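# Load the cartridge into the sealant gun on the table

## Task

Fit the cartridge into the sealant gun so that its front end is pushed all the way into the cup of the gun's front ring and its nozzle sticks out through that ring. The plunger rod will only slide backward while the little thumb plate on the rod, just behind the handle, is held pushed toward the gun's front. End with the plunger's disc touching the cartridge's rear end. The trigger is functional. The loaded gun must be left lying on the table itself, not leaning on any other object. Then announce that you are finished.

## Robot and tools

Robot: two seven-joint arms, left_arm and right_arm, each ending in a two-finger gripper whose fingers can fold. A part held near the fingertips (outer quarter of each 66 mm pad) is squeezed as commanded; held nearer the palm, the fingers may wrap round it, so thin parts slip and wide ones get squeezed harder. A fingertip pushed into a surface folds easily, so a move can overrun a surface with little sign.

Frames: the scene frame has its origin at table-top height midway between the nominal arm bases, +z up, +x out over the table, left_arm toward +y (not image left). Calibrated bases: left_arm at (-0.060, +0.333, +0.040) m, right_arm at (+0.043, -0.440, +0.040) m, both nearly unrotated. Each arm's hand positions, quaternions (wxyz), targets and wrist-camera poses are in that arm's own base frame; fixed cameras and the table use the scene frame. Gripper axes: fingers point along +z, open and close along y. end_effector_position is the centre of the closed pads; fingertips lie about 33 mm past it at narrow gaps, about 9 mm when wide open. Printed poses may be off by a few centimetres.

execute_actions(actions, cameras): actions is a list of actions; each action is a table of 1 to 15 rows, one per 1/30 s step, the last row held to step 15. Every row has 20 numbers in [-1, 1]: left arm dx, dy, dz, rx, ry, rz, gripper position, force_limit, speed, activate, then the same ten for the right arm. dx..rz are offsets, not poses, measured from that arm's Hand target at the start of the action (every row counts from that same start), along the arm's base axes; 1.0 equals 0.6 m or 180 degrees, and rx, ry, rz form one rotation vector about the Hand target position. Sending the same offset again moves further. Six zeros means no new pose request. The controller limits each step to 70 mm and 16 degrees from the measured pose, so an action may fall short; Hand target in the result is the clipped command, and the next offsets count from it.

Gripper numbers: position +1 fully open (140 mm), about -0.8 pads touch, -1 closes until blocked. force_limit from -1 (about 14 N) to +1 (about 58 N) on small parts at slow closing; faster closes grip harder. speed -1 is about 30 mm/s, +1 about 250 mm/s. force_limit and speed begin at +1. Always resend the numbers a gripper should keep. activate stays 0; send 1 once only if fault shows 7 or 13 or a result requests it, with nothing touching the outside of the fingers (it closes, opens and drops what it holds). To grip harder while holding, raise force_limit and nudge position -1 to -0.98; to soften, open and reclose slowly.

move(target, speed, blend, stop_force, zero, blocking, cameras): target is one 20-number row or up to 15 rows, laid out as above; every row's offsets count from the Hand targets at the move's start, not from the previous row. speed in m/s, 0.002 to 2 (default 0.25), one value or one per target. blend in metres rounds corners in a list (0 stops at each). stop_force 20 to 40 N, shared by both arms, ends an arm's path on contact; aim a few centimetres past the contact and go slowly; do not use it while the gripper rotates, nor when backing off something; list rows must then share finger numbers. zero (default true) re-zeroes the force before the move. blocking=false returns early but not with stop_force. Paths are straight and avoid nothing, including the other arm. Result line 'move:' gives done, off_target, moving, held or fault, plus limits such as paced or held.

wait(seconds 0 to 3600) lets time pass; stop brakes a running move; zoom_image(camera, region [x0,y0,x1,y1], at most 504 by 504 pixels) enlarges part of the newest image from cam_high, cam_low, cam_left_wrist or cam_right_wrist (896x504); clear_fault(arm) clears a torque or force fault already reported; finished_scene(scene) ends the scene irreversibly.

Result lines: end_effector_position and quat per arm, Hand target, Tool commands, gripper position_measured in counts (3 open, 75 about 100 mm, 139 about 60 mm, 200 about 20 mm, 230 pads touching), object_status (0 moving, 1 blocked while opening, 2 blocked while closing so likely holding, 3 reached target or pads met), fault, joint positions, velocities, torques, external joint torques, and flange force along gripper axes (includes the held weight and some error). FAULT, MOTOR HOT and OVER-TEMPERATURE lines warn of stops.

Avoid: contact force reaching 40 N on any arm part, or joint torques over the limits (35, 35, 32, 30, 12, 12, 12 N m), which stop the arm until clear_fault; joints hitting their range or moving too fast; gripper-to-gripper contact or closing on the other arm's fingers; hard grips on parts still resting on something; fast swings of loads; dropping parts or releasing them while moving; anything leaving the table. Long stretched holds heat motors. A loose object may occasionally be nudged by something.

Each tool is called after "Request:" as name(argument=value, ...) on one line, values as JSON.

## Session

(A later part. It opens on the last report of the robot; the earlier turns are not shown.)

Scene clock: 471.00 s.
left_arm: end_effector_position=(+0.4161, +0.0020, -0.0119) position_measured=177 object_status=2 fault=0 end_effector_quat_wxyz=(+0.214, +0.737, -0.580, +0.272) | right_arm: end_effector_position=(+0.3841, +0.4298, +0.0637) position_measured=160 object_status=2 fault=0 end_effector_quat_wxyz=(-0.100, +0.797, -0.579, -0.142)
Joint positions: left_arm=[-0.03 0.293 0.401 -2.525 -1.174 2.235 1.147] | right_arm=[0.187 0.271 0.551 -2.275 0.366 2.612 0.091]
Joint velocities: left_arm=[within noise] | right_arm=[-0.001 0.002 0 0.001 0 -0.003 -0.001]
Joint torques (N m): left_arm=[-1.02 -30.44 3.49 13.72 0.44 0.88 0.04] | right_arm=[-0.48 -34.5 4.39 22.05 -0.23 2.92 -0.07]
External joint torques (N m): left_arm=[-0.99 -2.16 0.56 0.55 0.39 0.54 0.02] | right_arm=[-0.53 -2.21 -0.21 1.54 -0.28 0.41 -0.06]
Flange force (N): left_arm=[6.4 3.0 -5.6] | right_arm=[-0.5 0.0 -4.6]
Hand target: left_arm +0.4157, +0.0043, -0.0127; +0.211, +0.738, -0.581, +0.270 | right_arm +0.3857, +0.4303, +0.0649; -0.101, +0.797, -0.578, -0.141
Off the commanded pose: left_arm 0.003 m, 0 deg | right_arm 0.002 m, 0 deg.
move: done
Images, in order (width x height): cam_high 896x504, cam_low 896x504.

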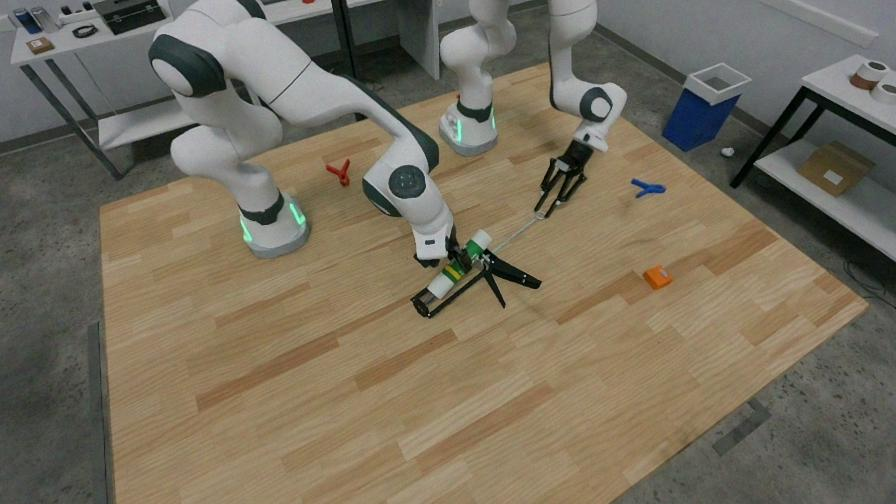

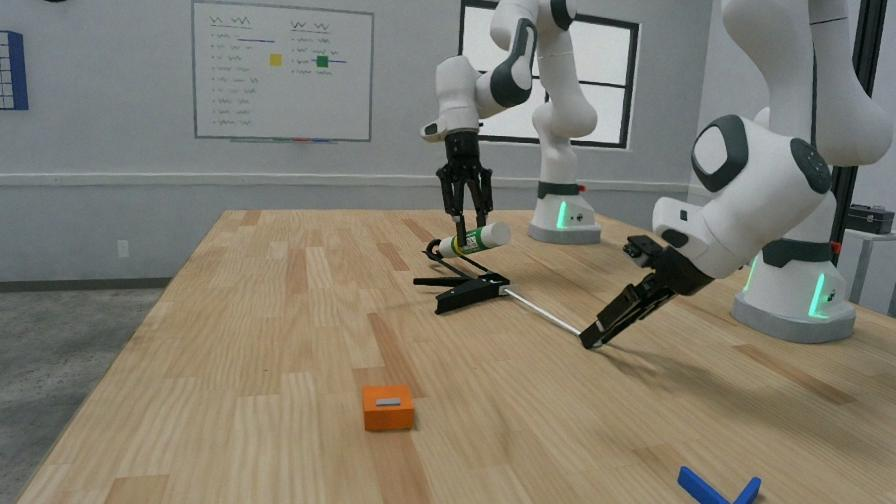

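Request:
move(target=[0,0,0,0,0,0,-1,-0.3,-1,0,0.0125,-0.0455,-0.0365,-0.0317,-0.0104,0,-1,0,-1,0], speed=0.03, cameras=["cam_low","cam_high","cam_right_wrist"])

Request:
zoom_image(camera="cam_low", region=[420, 200, 540, 300])

Request:
zoom_image(camera="cam_high", region=[400, 220, 500, 325])

Scene clock: 486.10 s.
left_arm: end_effector_position=(+0.4161, +0.0020, -0.0119) position_measured=177 object_status=2 fault=0 end_effector_quat_wxyz=(+0.214, +0.737, -0.580, +0.272) | right_arm: end_effector_position=(+0.3910, +0.4016, +0.0416) position_measured=160 object_status=2 fault=0 end_effector_quat_wxyz=(-0.068, +0.805, -0.581, -0.101)
Joint positions: left_arm=[-0.03 0.293 0.401 -2.525 -1.174 2.235 1.147] | right_arm=[0.287 0.282 0.432 -2.284 0.225 2.614 0.188]
Joint velocities: left_arm=[within noise] | right_arm=[0 0.001 -0.001 0 0 0 0.004]
Joint torques (N m): left_arm=[-0.99 -30.39 3.5 13.7 0.43 0.89 0.05] | right_arm=[0.16 -36.52 4.05 20.57 -0.1 3.21 0.01]
External joint torques (N m): left_arm=[-1 -2.09 0.53 0.54 0.38 0.55 0.03] | right_arm=[0.35 -2.68 0.41 0.65 -0.27 0.61 0.02]
Flange force (N): left_arm=[6.2 2.9 -5.3] | right_arm=[-0.4 4.4 -4.7]
Hand target: left_arm +0.4157, +0.0043, -0.0127; +0.211, +0.738, -0.581, +0.270 | right_arm +0.3932, +0.4030, +0.0430; -0.071, +0.803, -0.583, -0.099
Off the commanded pose: left_arm 0.003 m, 0 deg | right_arm 0.003 m, 0 deg.
move: done
cam_right_wrist: T_world_to_cam=[[-0.94336, -0.3316, 0.0102, 0.50727], [-0.26721, 0.77767, 0.56905, -0.22788], [-0.19663, 0.5341, -0.82224, 0.04119]] pos_world=[0.42575, 0.32343, 0.15837]
Images, in order (width x height): cam_high 896x504, cam_low 896x504, cam_right_wrist 896x504.

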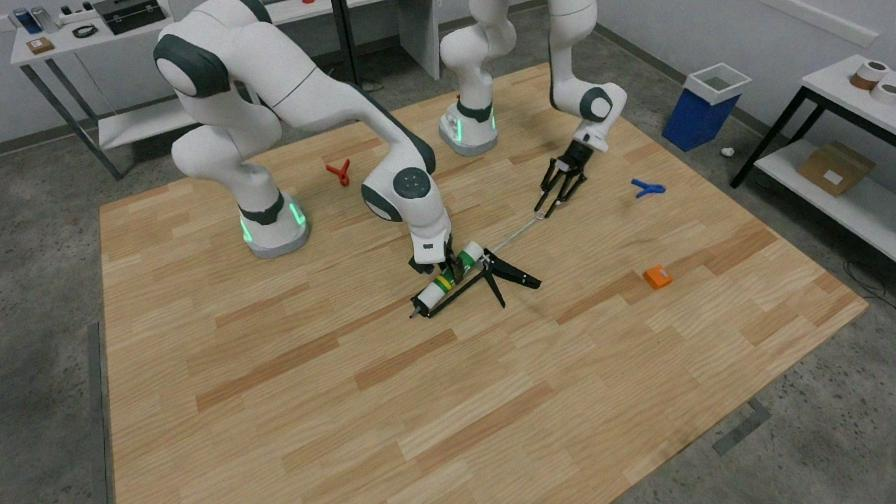

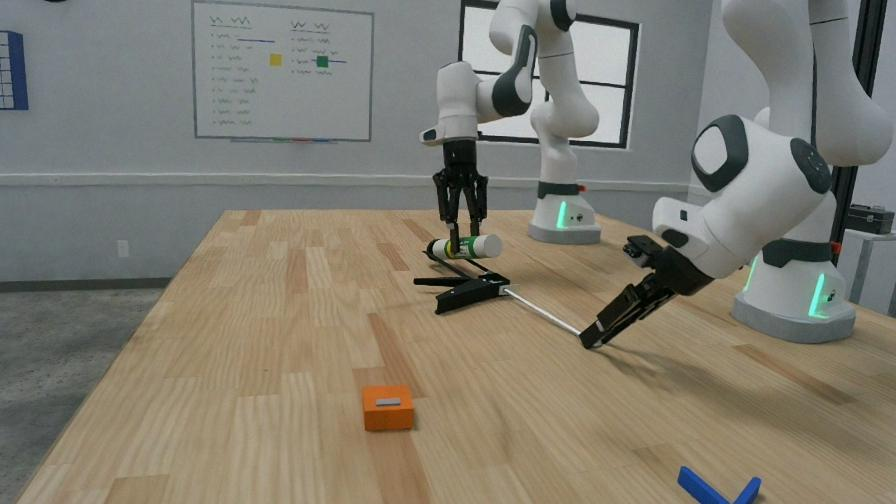

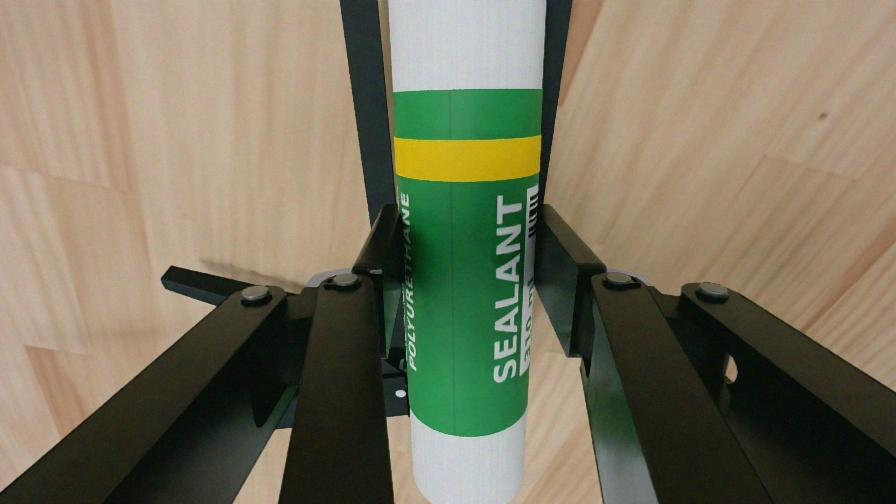

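Scaled by 4.200 from the camera's image (finer frame: 1280x720).

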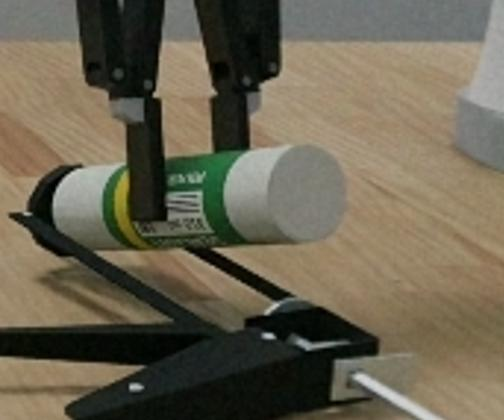

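Scaled by 4.800 from the camera's image (finer frame: 1280x720).

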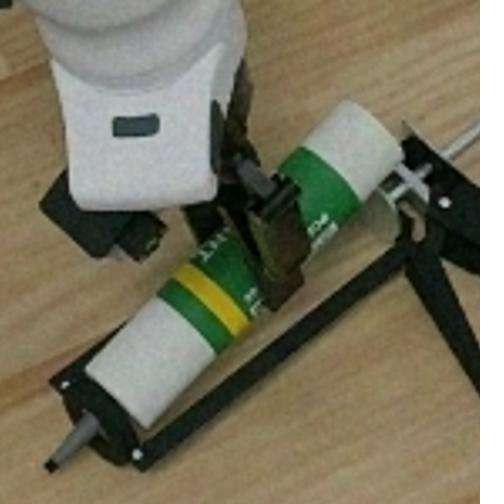

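Request:
move(target=[0,0,0,0,0,0,-1,-0.3,-1,0,0.0005,-0.0015,-0.0345,-0.0528,-0.0173,0,-1,0,-1,0], speed=0.03, cameras=["cam_low","cam_high","cam_right_wrist"])

Request:
zoom_image(camera="cam_low", region=[420, 200, 540, 300])

Request:
zoom_image(camera="cam_high", region=[400, 220, 500, 325])

Scene clock: 495.73 s.
left_arm: end_effector_position=(+0.4162, +0.0021, -0.0119) position_measured=177 object_status=2 fault=0 end_effector_quat_wxyz=(+0.214, +0.737, -0.580, +0.272) | right_arm: end_effector_position=(+0.3940, +0.4033, +0.0238) position_measured=160 object_status=2 fault=0 end_effector_quat_wxyz=(-0.022, +0.811, -0.584, -0.029)
Joint positions: left_arm=[-0.03 0.293 0.401 -2.525 -1.174 2.235 1.147] | right_arm=[0.555 0.328 0.217 -2.213 -0.008 2.567 0.443]
Joint velocities: left_arm=[within noise] | right_arm=[0.001 0.001 0 0.001 0 0 0.005]
Joint torques (N m): left_arm=[-1.04 -30.32 3.41 13.64 0.43 0.84 0.05] | right_arm=[-0.04 -37.98 2.11 19.98 -0.04 2.8 0.22]
External joint torques (N m): left_arm=[-1.01 -2.02 0.49 0.53 0.38 0.52 0.04] | right_arm=[-0.05 -0.25 -0.4 0.05 -0.42 0.15 0.22]
Flange force (N): left_arm=[6.1 2.8 -5.1] | right_arm=[-0.3 0.3 0.3]
Hand target: left_arm +0.4157, +0.0043, -0.0127; +0.211, +0.738, -0.581, +0.270 | right_arm +0.3935, +0.4021, +0.0223; -0.020, +0.809, -0.587, -0.029
Off the commanded pose: left_arm 0.002 m, 0 deg | right_arm 0.002 m, 1 deg.
move: done
cam_right_wrist: T_world_to_cam=[[-0.94325, -0.33207, 0.00282, 0.5112], [-0.30013, 0.85609, 0.42076, -0.23336], [-0.14214, 0.39603, -0.90717, 0.06248]] pos_world=[0.42103, 0.34478, 0.15342]
Images, in order (width x height): cam_high 896x504, cam_low 896x504, cam_right_wrist 896x504.

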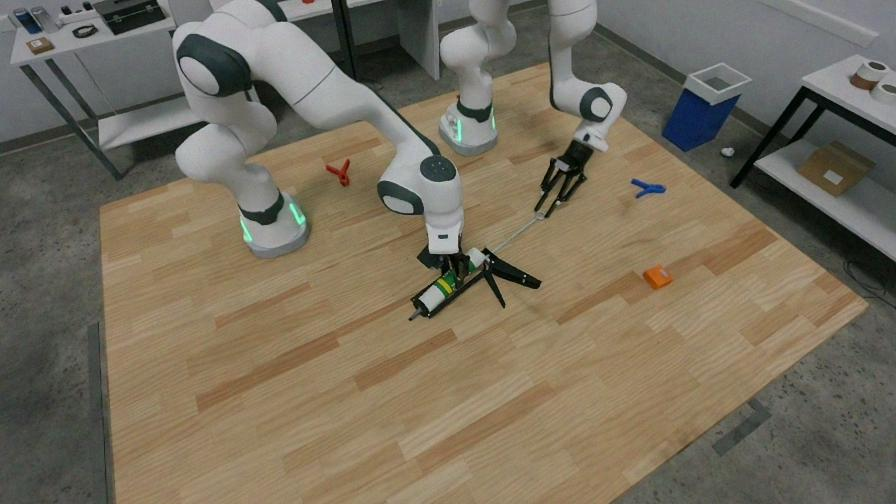

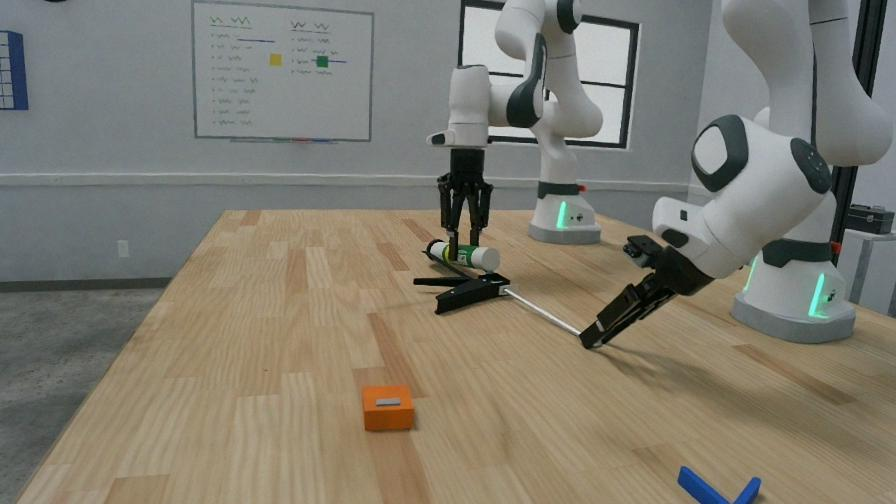

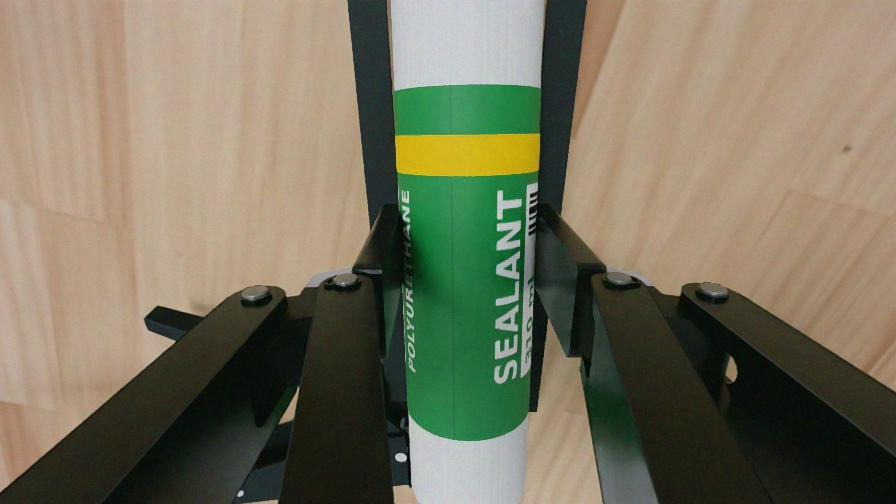

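Scaled by 4.200 from the camera's image (finer frame: 1280x720).

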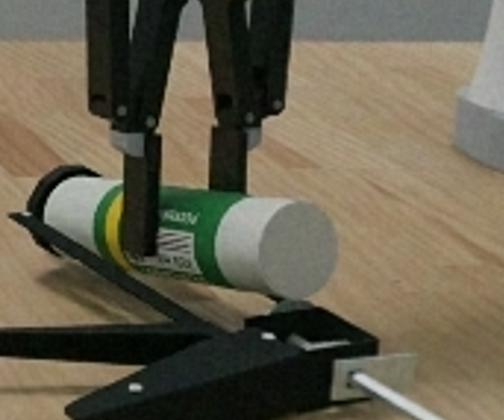

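Scaled by 4.800 from the camera's image (finer frame: 1280x720).

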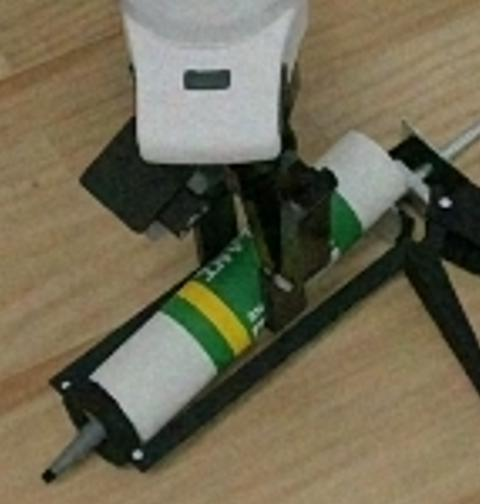

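Request:
move(target=[0,0,0.013,0,0,0,-1,-0.3,-1,0,0,0,0,0,0,0,-1,0,-1,0], speed=0.02, cameras=["cam_low","cam_left_wrist"])

Request:
zoom_image(camera="cam_low", region=[420, 220, 520, 300])

Scene clock: 513.77 s.
left_arm: end_effector_position=(+0.4165, +0.0037, -0.0043) position_measured=231 object_status=0 fault=0 end_effector_quat_wxyz=(+0.211, +0.737, -0.582, +0.272) | right_arm: end_effector_position=(+0.3940, +0.4033, +0.0238) position_measured=160 object_status=2 fault=0 end_effector_quat_wxyz=(-0.022, +0.809, -0.586, -0.029)
Joint positions: left_arm=[-0.034 0.267 0.41 -2.533 -1.153 2.237 1.13] | right_arm=[0.557 0.328 0.215 -2.213 -0.008 2.567 0.449]
Joint torques (N m): left_arm=[-1.24 -29.59 2.67 14 0.33 0.52 -0.11] | right_arm=[-0.25 -37.94 2.26 19.67 0.23 2.89 0.03]
External joint torques (N m): left_arm=[-1.24 -1.71 -0.09 0.36 0.28 0.15 -0.13] | right_arm=[-0.27 -0.21 -0.25 -0.25 -0.15 0.25 0.04]
Flange force (N): left_arm=[6.1 2.3 -3.8] | right_arm=[1.0 1.4 0.1]
Hand target: left_arm +0.4157, +0.0043, -0.0049; +0.211, +0.738, -0.581, +0.270 | right_arm +0.3935, +0.4021, +0.0223; -0.020, +0.809, -0.587, -0.029
Off the commanded pose: left_arm 0.001 m, 0 deg | right_arm 0.002 m, 0 deg.
move: done
cam_left_wrist: T_world_to_cam=[[-0.9777, -0.21, 0.00324, 0.4145], [-0.19899, 0.9213, -0.33408, 0.07992], [0.06717, -0.32728, -0.94254, 0.10691]] pos_world=[0.41397, 0.0484, 0.12612]

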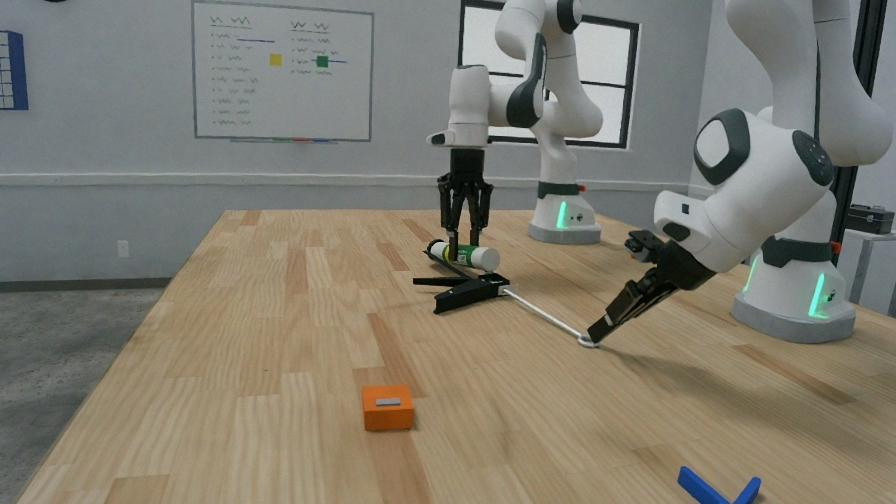

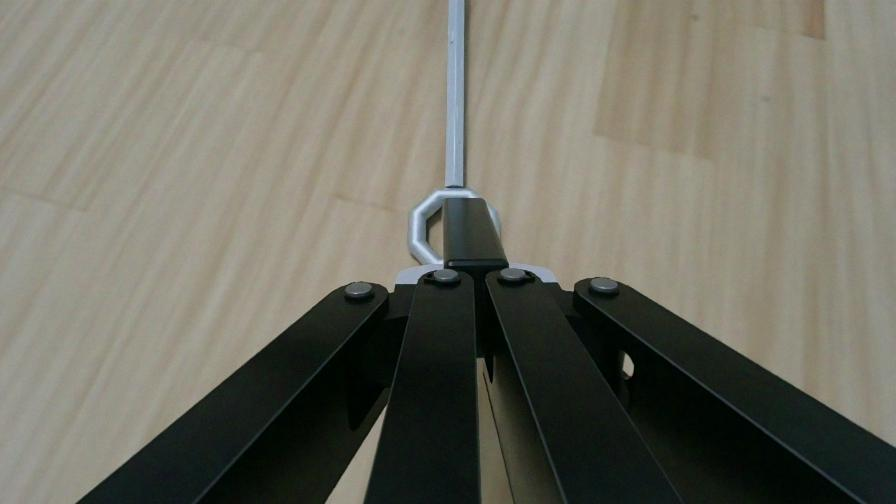

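Scaled by 5.040 from the camera's image (finer frame: 1280x720).

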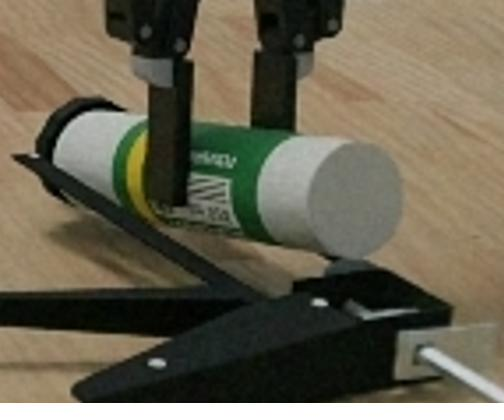

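Request:
move(target=[0,0.02,0.1,0,0,0,-1,-0.3,-1,0,0.0,0.0,-0.024,-0.0211,-0.0069,0,-1,0,-1,0], speed=0.03, cameras=["cam_low","cam_high"])

Request:
zoom_image(camera="cam_low", region=[420, 220, 520, 300])

Request:
zoom_image(camera="cam_high", region=[400, 220, 500, 325])

Scene clock: 521.57 s.
left_arm: end_effector_position=(+0.4168, +0.0168, +0.0546) position_measured=231 object_status=3 fault=0 end_effector_quat_wxyz=(+0.209, +0.737, -0.583, +0.270) | right_arm: end_effector_position=(+0.3997, +0.4086, +0.0191) position_measured=160 object_status=2 fault=0 end_effector_quat_wxyz=(-0.011, +0.811, -0.584, +0.001)
Joint positions: left_arm=[-0.036 0.086 0.463 -2.563 -0.963 2.207 0.962] | right_arm=[0.655 0.357 0.139 -2.17 -0.085 2.546 0.532]
Joint velocities: left_arm=[-0.002 0.001 0 0 -0.001 0 -0.007] | right_arm=[within noise]
Joint torques (N m): left_arm=[-0.87 -26.76 1.19 16.86 0.36 0.25 -0.13] | right_arm=[0.06 -31.11 1.27 16.39 0.12 2.54 0.31]
External joint torques (N m): left_arm=[-0.83 -2.44 0.24 0.48 0.34 -0.28 -0.15] | right_arm=[0 7.95 -0.67 -3.54 -0.32 -0.06 0.31]
Flange force (N): left_arm=[6.8 4.4 -6.4] | right_arm=[-2.7 -4.0 17.2]
Hand target: left_arm +0.4157, +0.0163, +0.0551; +0.211, +0.738, -0.581, +0.270 | right_arm +0.3935, +0.4021, +0.0079; +0.001, +0.809, -0.587, +0.000
Off the commanded pose: left_arm 0.001 m, 0 deg | right_arm 0.014 m, 1 deg.
move: off_target (right_arm)
Images, in order (width x height): cam_high 896x504, cam_low 896x504.

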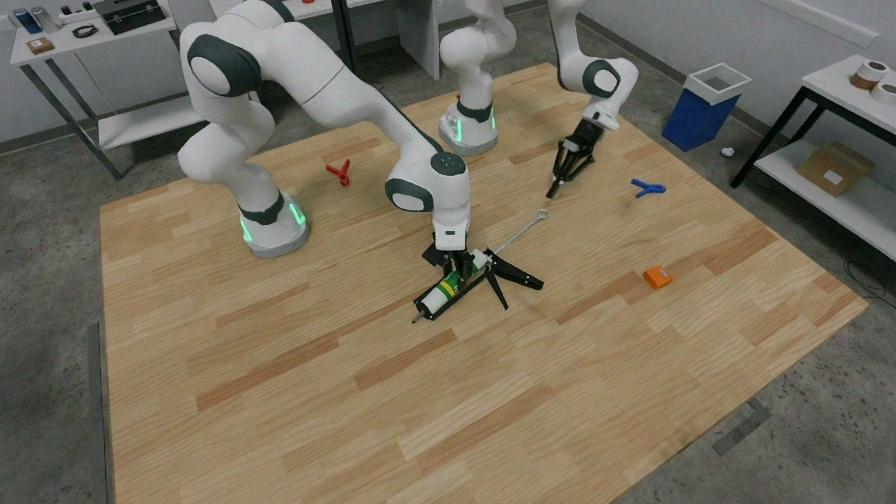

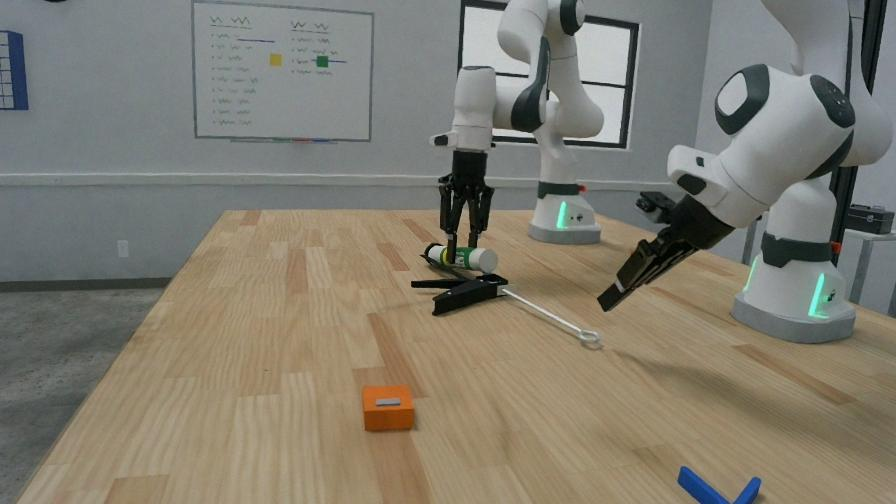

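Scaled by 5.040 from the camera's image (finer frame: 1280x720).

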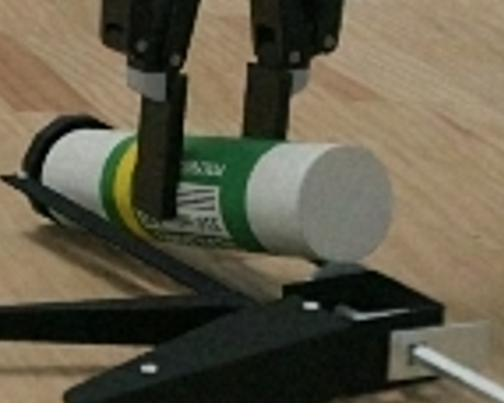

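Scaled by 4.800 from the camera's image (finer frame: 1280x720).

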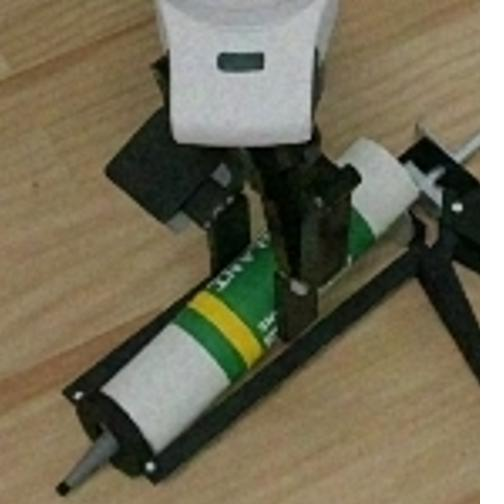

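Request:
move(target=[0,0.02,0.06,0,0,0,0,-1,1,0,0.0,0.0,0.018,0.0211,0.0069,0,-1,0,-1,0], speed=0.1, cameras=["cam_low","cam_left_wrist"])

Scene clock: 529.50 s.
left_arm: end_effector_position=(+0.4161, +0.0284, +0.0902) position_measured=129 object_status=3 fault=0 end_effector_quat_wxyz=(+0.210, +0.737, -0.583, +0.270) | right_arm: end_effector_position=(+0.3921, +0.4002, +0.0173) position_measured=160 object_status=2 fault=0 end_effector_quat_wxyz=(-0.016, +0.808, -0.589, -0.028)
Joint positions: left_arm=[-0.019 -0.01 0.488 -2.559 -0.849 2.162 0.865] | right_arm=[0.57 0.339 0.201 -2.213 -0.008 2.568 0.455]
Joint velocities: left_arm=[0 -0.001 -0.001 0 0 0 -0.005] | right_arm=[-0.001 0 0 0.001 0.001 0 -0.004]
Joint torques (N m): left_arm=[-0.69 -24.78 -0.27 18.84 0.33 0.37 -0.3] | right_arm=[-0.97 -40.25 3.56 19.83 0.86 3.37 -0.25]
External joint torques (N m): left_arm=[-0.72 -2.35 -0.19 0.92 0.35 -0.28 -0.32] | right_arm=[-1 -2.25 1.12 0.09 0.48 0.76 -0.25]
Flange force (N): left_arm=[6.7 3.5 -5.8] | right_arm=[4.2 5.6 -4.5]
Hand target: left_arm +0.4157, +0.0283, +0.0911; +0.211, +0.738, -0.581, +0.270 | right_arm +0.3935, +0.4021, +0.0187; -0.020, +0.809, -0.587, -0.029
Off the commanded pose: left_arm 0.001 m, 0 deg | right_arm 0.003 m, 0 deg.
move: done
cam_left_wrist: T_world_to_cam=[[-0.97787, -0.20918, 0.0024, 0.41912], [-0.19828, 0.92315, -0.32937, 0.08799], [0.06668, -0.32256, -0.9442, 0.20424]] pos_world=[0.41367, 0.07232, 0.22082]

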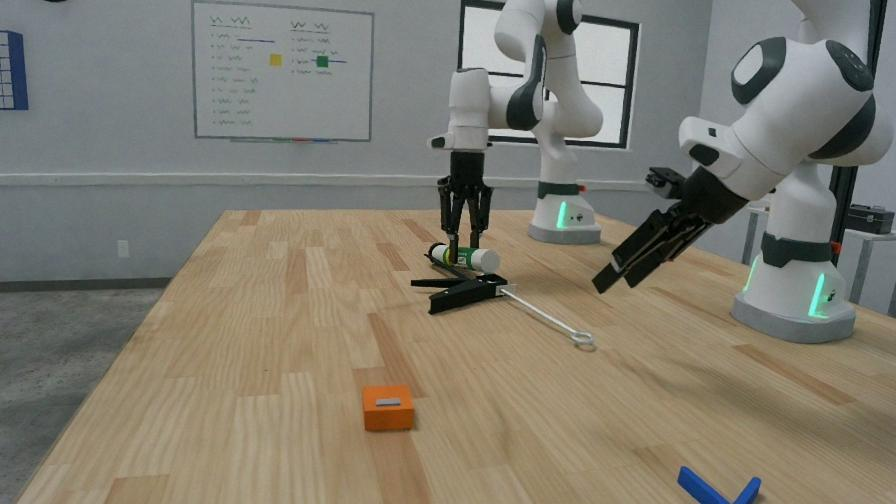

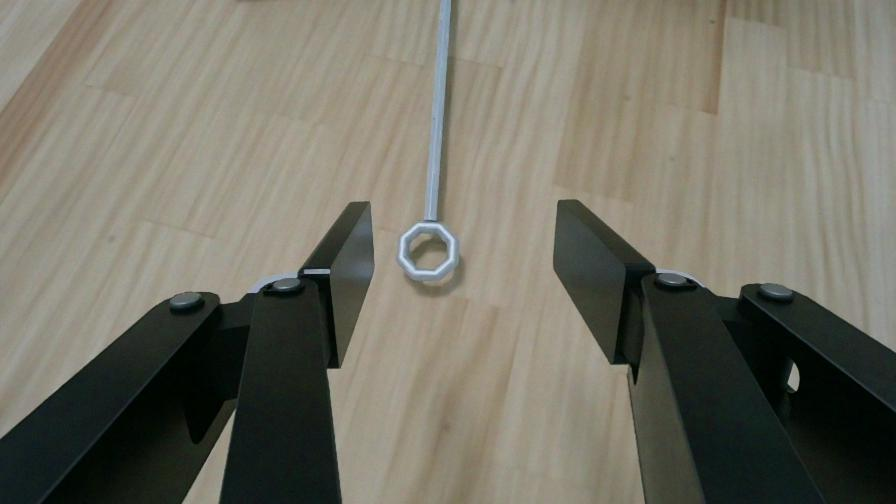

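Request:
move(target=[[0.0292,-0.041,-0.169,0,0,0,0,-1,1,0,0,0,0,0,0,0,-1,0,-1,0],[0.0292,-0.041,-0.169,0,0,0,-1,0,-1,0,0,0,0,0,0,0,-1,0,-1,0]], speed=0.1, cameras=["cam_left_wrist"])

Scene clock: 540.33 s.
left_arm: end_effector_position=(+0.4328, +0.0029, -0.0096) position_measured=178 object_status=0 fault=0 end_effector_quat_wxyz=(+0.213, +0.738, -0.581, +0.270) | right_arm: end_effector_position=(+0.3921, +0.4001, +0.0174) position_measured=160 object_status=2 fault=0 end_effector_quat_wxyz=(-0.016, +0.808, -0.588, -0.029)
Joint positions: left_arm=[-0.028 0.311 0.388 -2.481 -1.164 2.231 1.112] | right_arm=[0.568 0.339 0.203 -2.213 -0.008 2.568 0.453]
Joint velocities: left_arm=[-0.001 0 -0.001 -0.001 0 0.001 0.004] | right_arm=[within noise]
Joint torques (N m): left_arm=[-1.01 -30.61 2.47 14.59 -0.46 0.38 0.3] | right_arm=[-0.83 -40.1 3.57 19.93 0.65 3.29 -0.19]
External joint torques (N m): left_arm=[-1.03 -1.1 -0.68 0.86 -0.51 -0.01 0.28] | right_arm=[-0.73 -2.07 1.23 0.14 0.28 0.67 -0.19]
Flange force (N): left_arm=[2.5 0.0 1.4] | right_arm=[3.3 5.0 -4.1]
Hand target: left_arm +0.4332, +0.0037, -0.0103; +0.211, +0.738, -0.581, +0.270 | right_arm +0.3935, +0.4021, +0.0187; -0.020, +0.809, -0.587, -0.029
Off the commanded pose: left_arm 0.001 m, 0 deg | right_arm 0.003 m, 0 deg.
move: done
cam_left_wrist: T_world_to_cam=[[-0.97732, -0.21159, 0.00891, 0.43024], [-0.20245, 0.92112, -0.3325, 0.08368], [0.06214, -0.32677, -0.94306, 0.10267]] pos_world=[0.43105, 0.0475, 0.12082]

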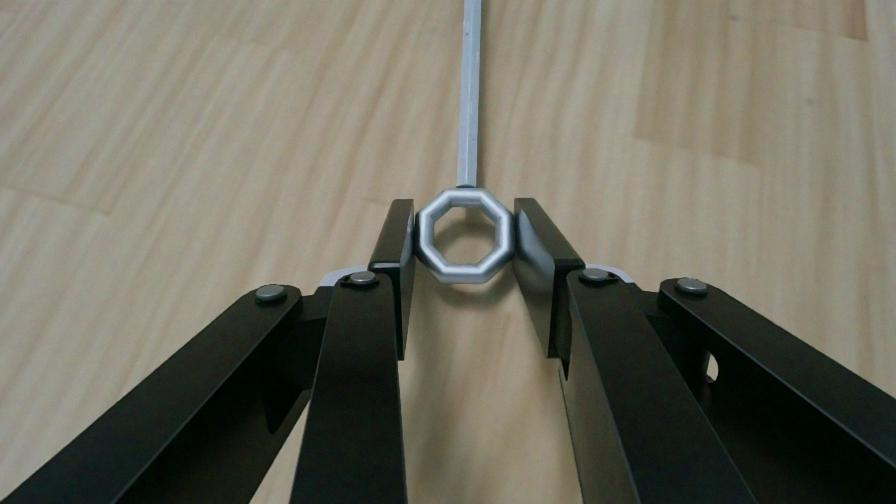

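Request:
move(target=[0,0,0,0,0,0,-1,0,-1,0,0.0125,-0.0395,0,0,0,0,-1,0,-1,0], speed=0.02, stop_force=20, cameras=["cam_low","cam_high","cam_left_wrist"])

Request:
zoom_image(camera="cam_low", region=[420, 220, 520, 300])

Request:
zoom_image(camera="cam_high", region=[400, 220, 500, 325])

Scene clock: 548.30 s.
left_arm: end_effector_position=(+0.4323, -0.0064, -0.0082) position_measured=178 object_status=2 fault=0 end_effector_quat_wxyz=(+0.219, +0.733, -0.584, +0.272) | right_arm: end_effector_position=(+0.3944, +0.3871, +0.0184) position_measured=160 object_status=2 fault=0 end_effector_quat_wxyz=(-0.021, +0.812, -0.582, -0.030)
Joint positions: left_arm=[-0.036 0.311 0.383 -2.481 -1.166 2.22 1.112] | right_arm=[0.531 0.317 0.217 -2.248 0.002 2.586 0.408]
Joint torques (N m): left_arm=[2.28 -30.72 7.41 15.04 -0.03 2.24 0.19] | right_arm=[-5.73 -39.47 -2.47 17.7 0.08 2.07 -0.29]
External joint torques (N m): left_arm=[2.23 -1.16 4.28 1.36 -0.07 1.89 0.17] | right_arm=[-5.7 -2.55 -4.84 -1.82 -0.28 -0.55 -0.29]
Flange force (N): left_arm=[-2.2 0.6 -6.7] | right_arm=[14.1 6.8 -7.7]
Hand target: left_arm +0.4332, +0.0037, -0.0103; +0.211, +0.738, -0.581, +0.270 | right_arm +0.4010, +0.3784, +0.0187; -0.020, +0.809, -0.587, -0.029
Off the commanded pose: left_arm 0.010 m, 1 deg | right_arm 0.011 m, 1 deg.
move: off_target (right_arm)
cam_left_wrist: T_world_to_cam=[[-0.98022, -0.19752, 0.01219, 0.42908], [-0.18959, 0.91962, -0.34404, 0.08697], [0.05674, -0.33954, -0.93888, 0.10325]] pos_world=[0.43123, 0.03983, 0.12163]
Images, in order (width x height): cam_high 896x504, cam_low 896x504, cam_left_wrist 896x504.

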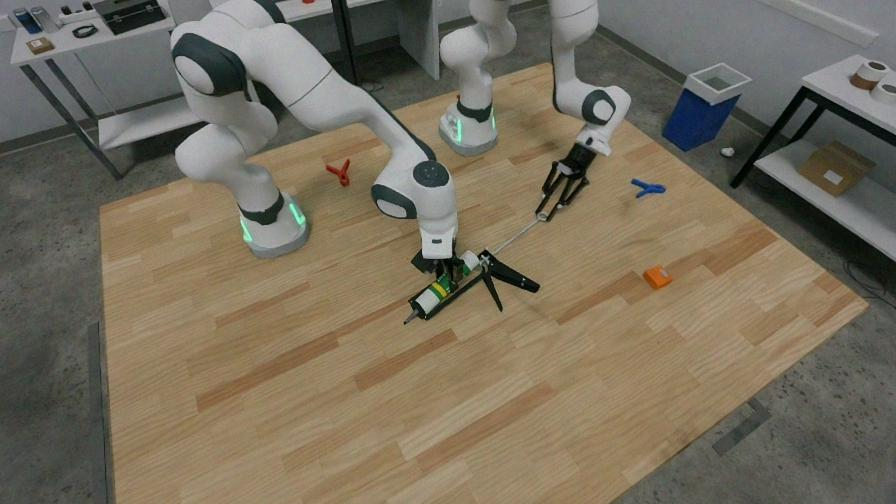

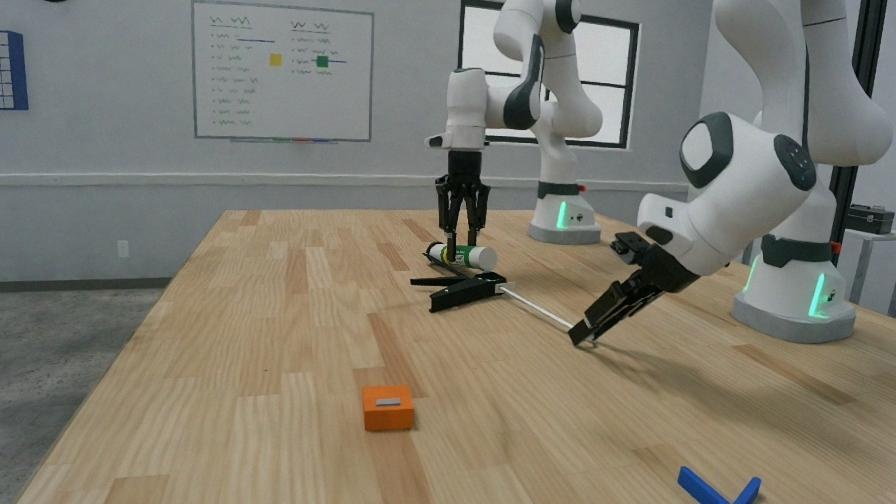

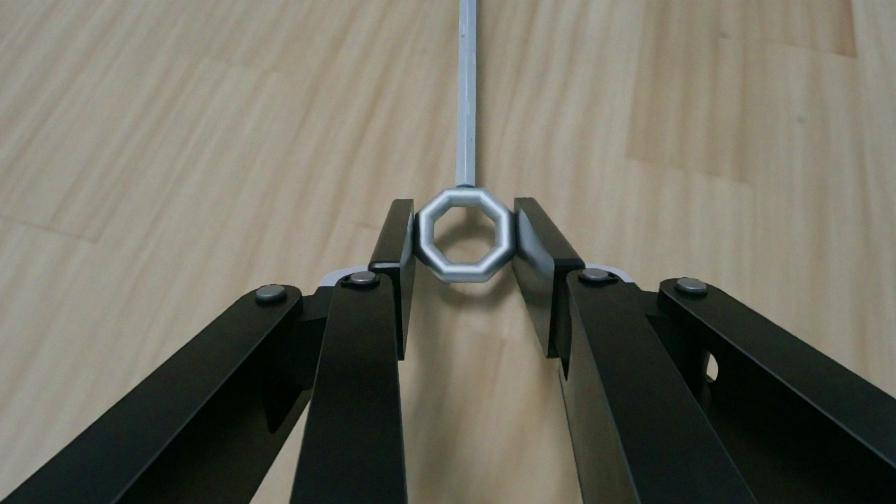

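Scaled by 5.040 from the camera's image (finer frame: 1280x720).

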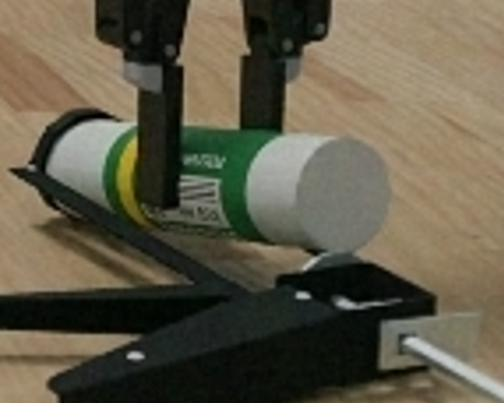

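Scaled by 4.800 from the camera's image (finer frame: 1280x720).

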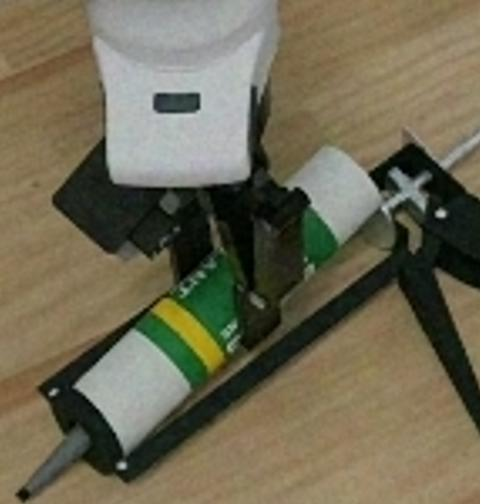

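Request:
move(target=[0,0,0,0,0,0,-1,0,-1,0,-0.003,0.009,-0.02,-0.0317,-0.0104,0,-1,0,-1,0], speed=0.02, cameras=["cam_low","cam_high","cam_right_wrist"])

Request:
zoom_image(camera="cam_low", region=[420, 220, 520, 300])

Request:
zoom_image(camera="cam_high", region=[400, 220, 500, 325])

Scene clock: 559.23 s.
left_arm: end_effector_position=(+0.4320, -0.0047, -0.0087) position_measured=178 object_status=2 fault=0 end_effector_quat_wxyz=(+0.219, +0.734, -0.583, +0.271) | right_arm: end_effector_position=(+0.3969, +0.3908, +0.0094) position_measured=160 object_status=2 fault=0 end_effector_quat_wxyz=(+0.006, +0.813, -0.581, +0.012)
Joint positions: left_arm=[-0.036 0.312 0.386 -2.481 -1.167 2.22 1.112] | right_arm=[0.684 0.359 0.101 -2.189 -0.108 2.536 0.538]
Joint torques (N m): left_arm=[1.42 -31.13 6.41 14.82 -0.06 1.64 0.18] | right_arm=[-2.45 -38.76 -1.73 18.93 -0.39 2.14 0.34]
External joint torques (N m): left_arm=[1.42 -1.61 3.3 1.15 -0.1 1.29 0.16] | right_arm=[-2.54 0.37 -3.27 -0.73 -0.83 -0.4 0.34]
Flange force (N): left_arm=[0.1 1.5 -6.5] | right_arm=[4.1 -0.5 1.0]
Hand target: left_arm +0.4332, +0.0037, -0.0103; +0.211, +0.738, -0.581, +0.270 | right_arm +0.3992, +0.3838, +0.0067; +0.011, +0.809, -0.587, +0.014
Off the commanded pose: left_arm 0.009 m, 1 deg | right_arm 0.008 m, 1 deg.
move: off_target (right_arm)
cam_right_wrist: T_world_to_cam=[[-0.94107, -0.33821, 0.00181, 0.51135], [-0.31885, 0.88896, 0.32877, -0.22028], [-0.11281, 0.30881, -0.94441, 0.07753]] pos_world=[0.41972, 0.34482, 0.14471]
Images, in order (width x height): cam_high 896x504, cam_low 896x504, cam_right_wrist 896x504.

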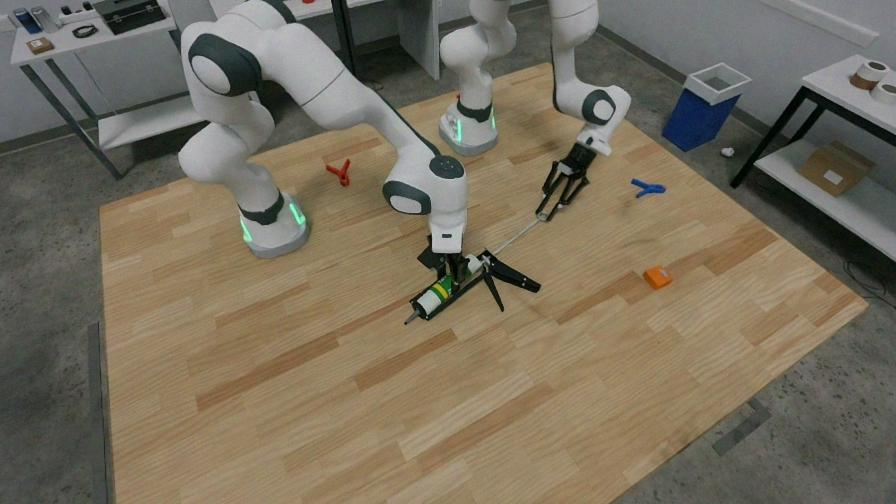

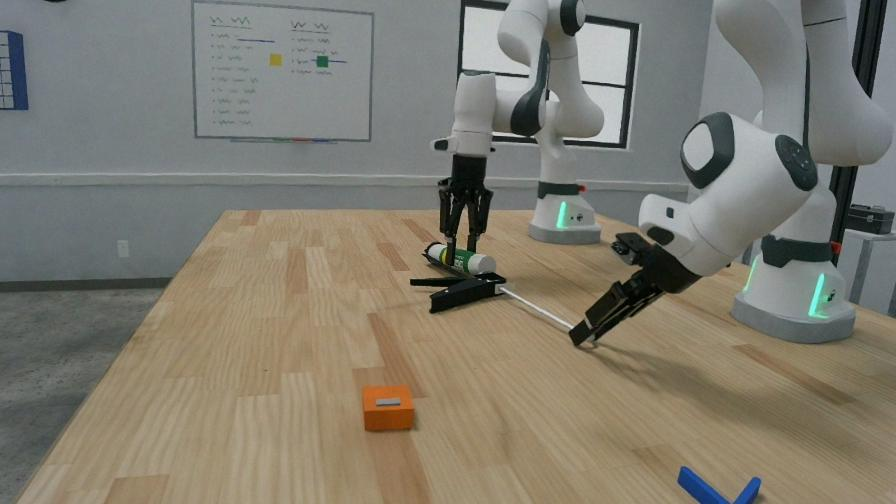

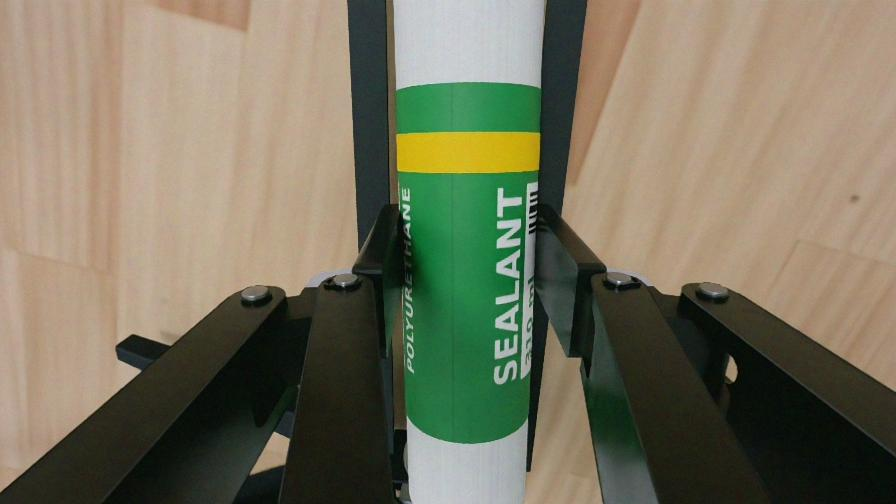

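Scaled by 5.040 from the camera's image (finer frame: 1280x720).

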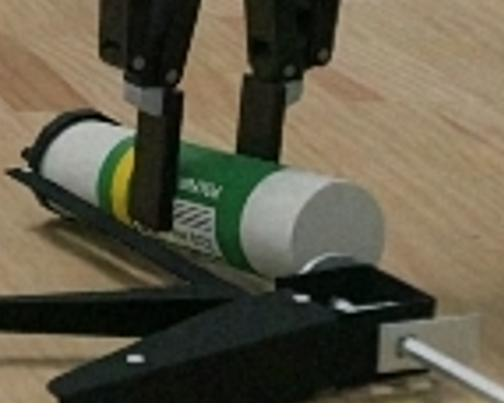

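Scaled by 4.800 from the camera's image (finer frame: 1280x720).

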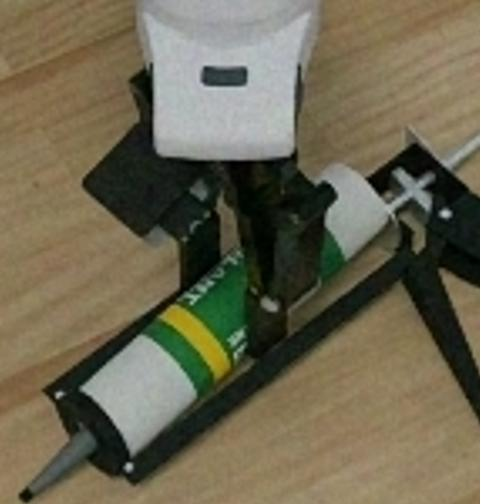

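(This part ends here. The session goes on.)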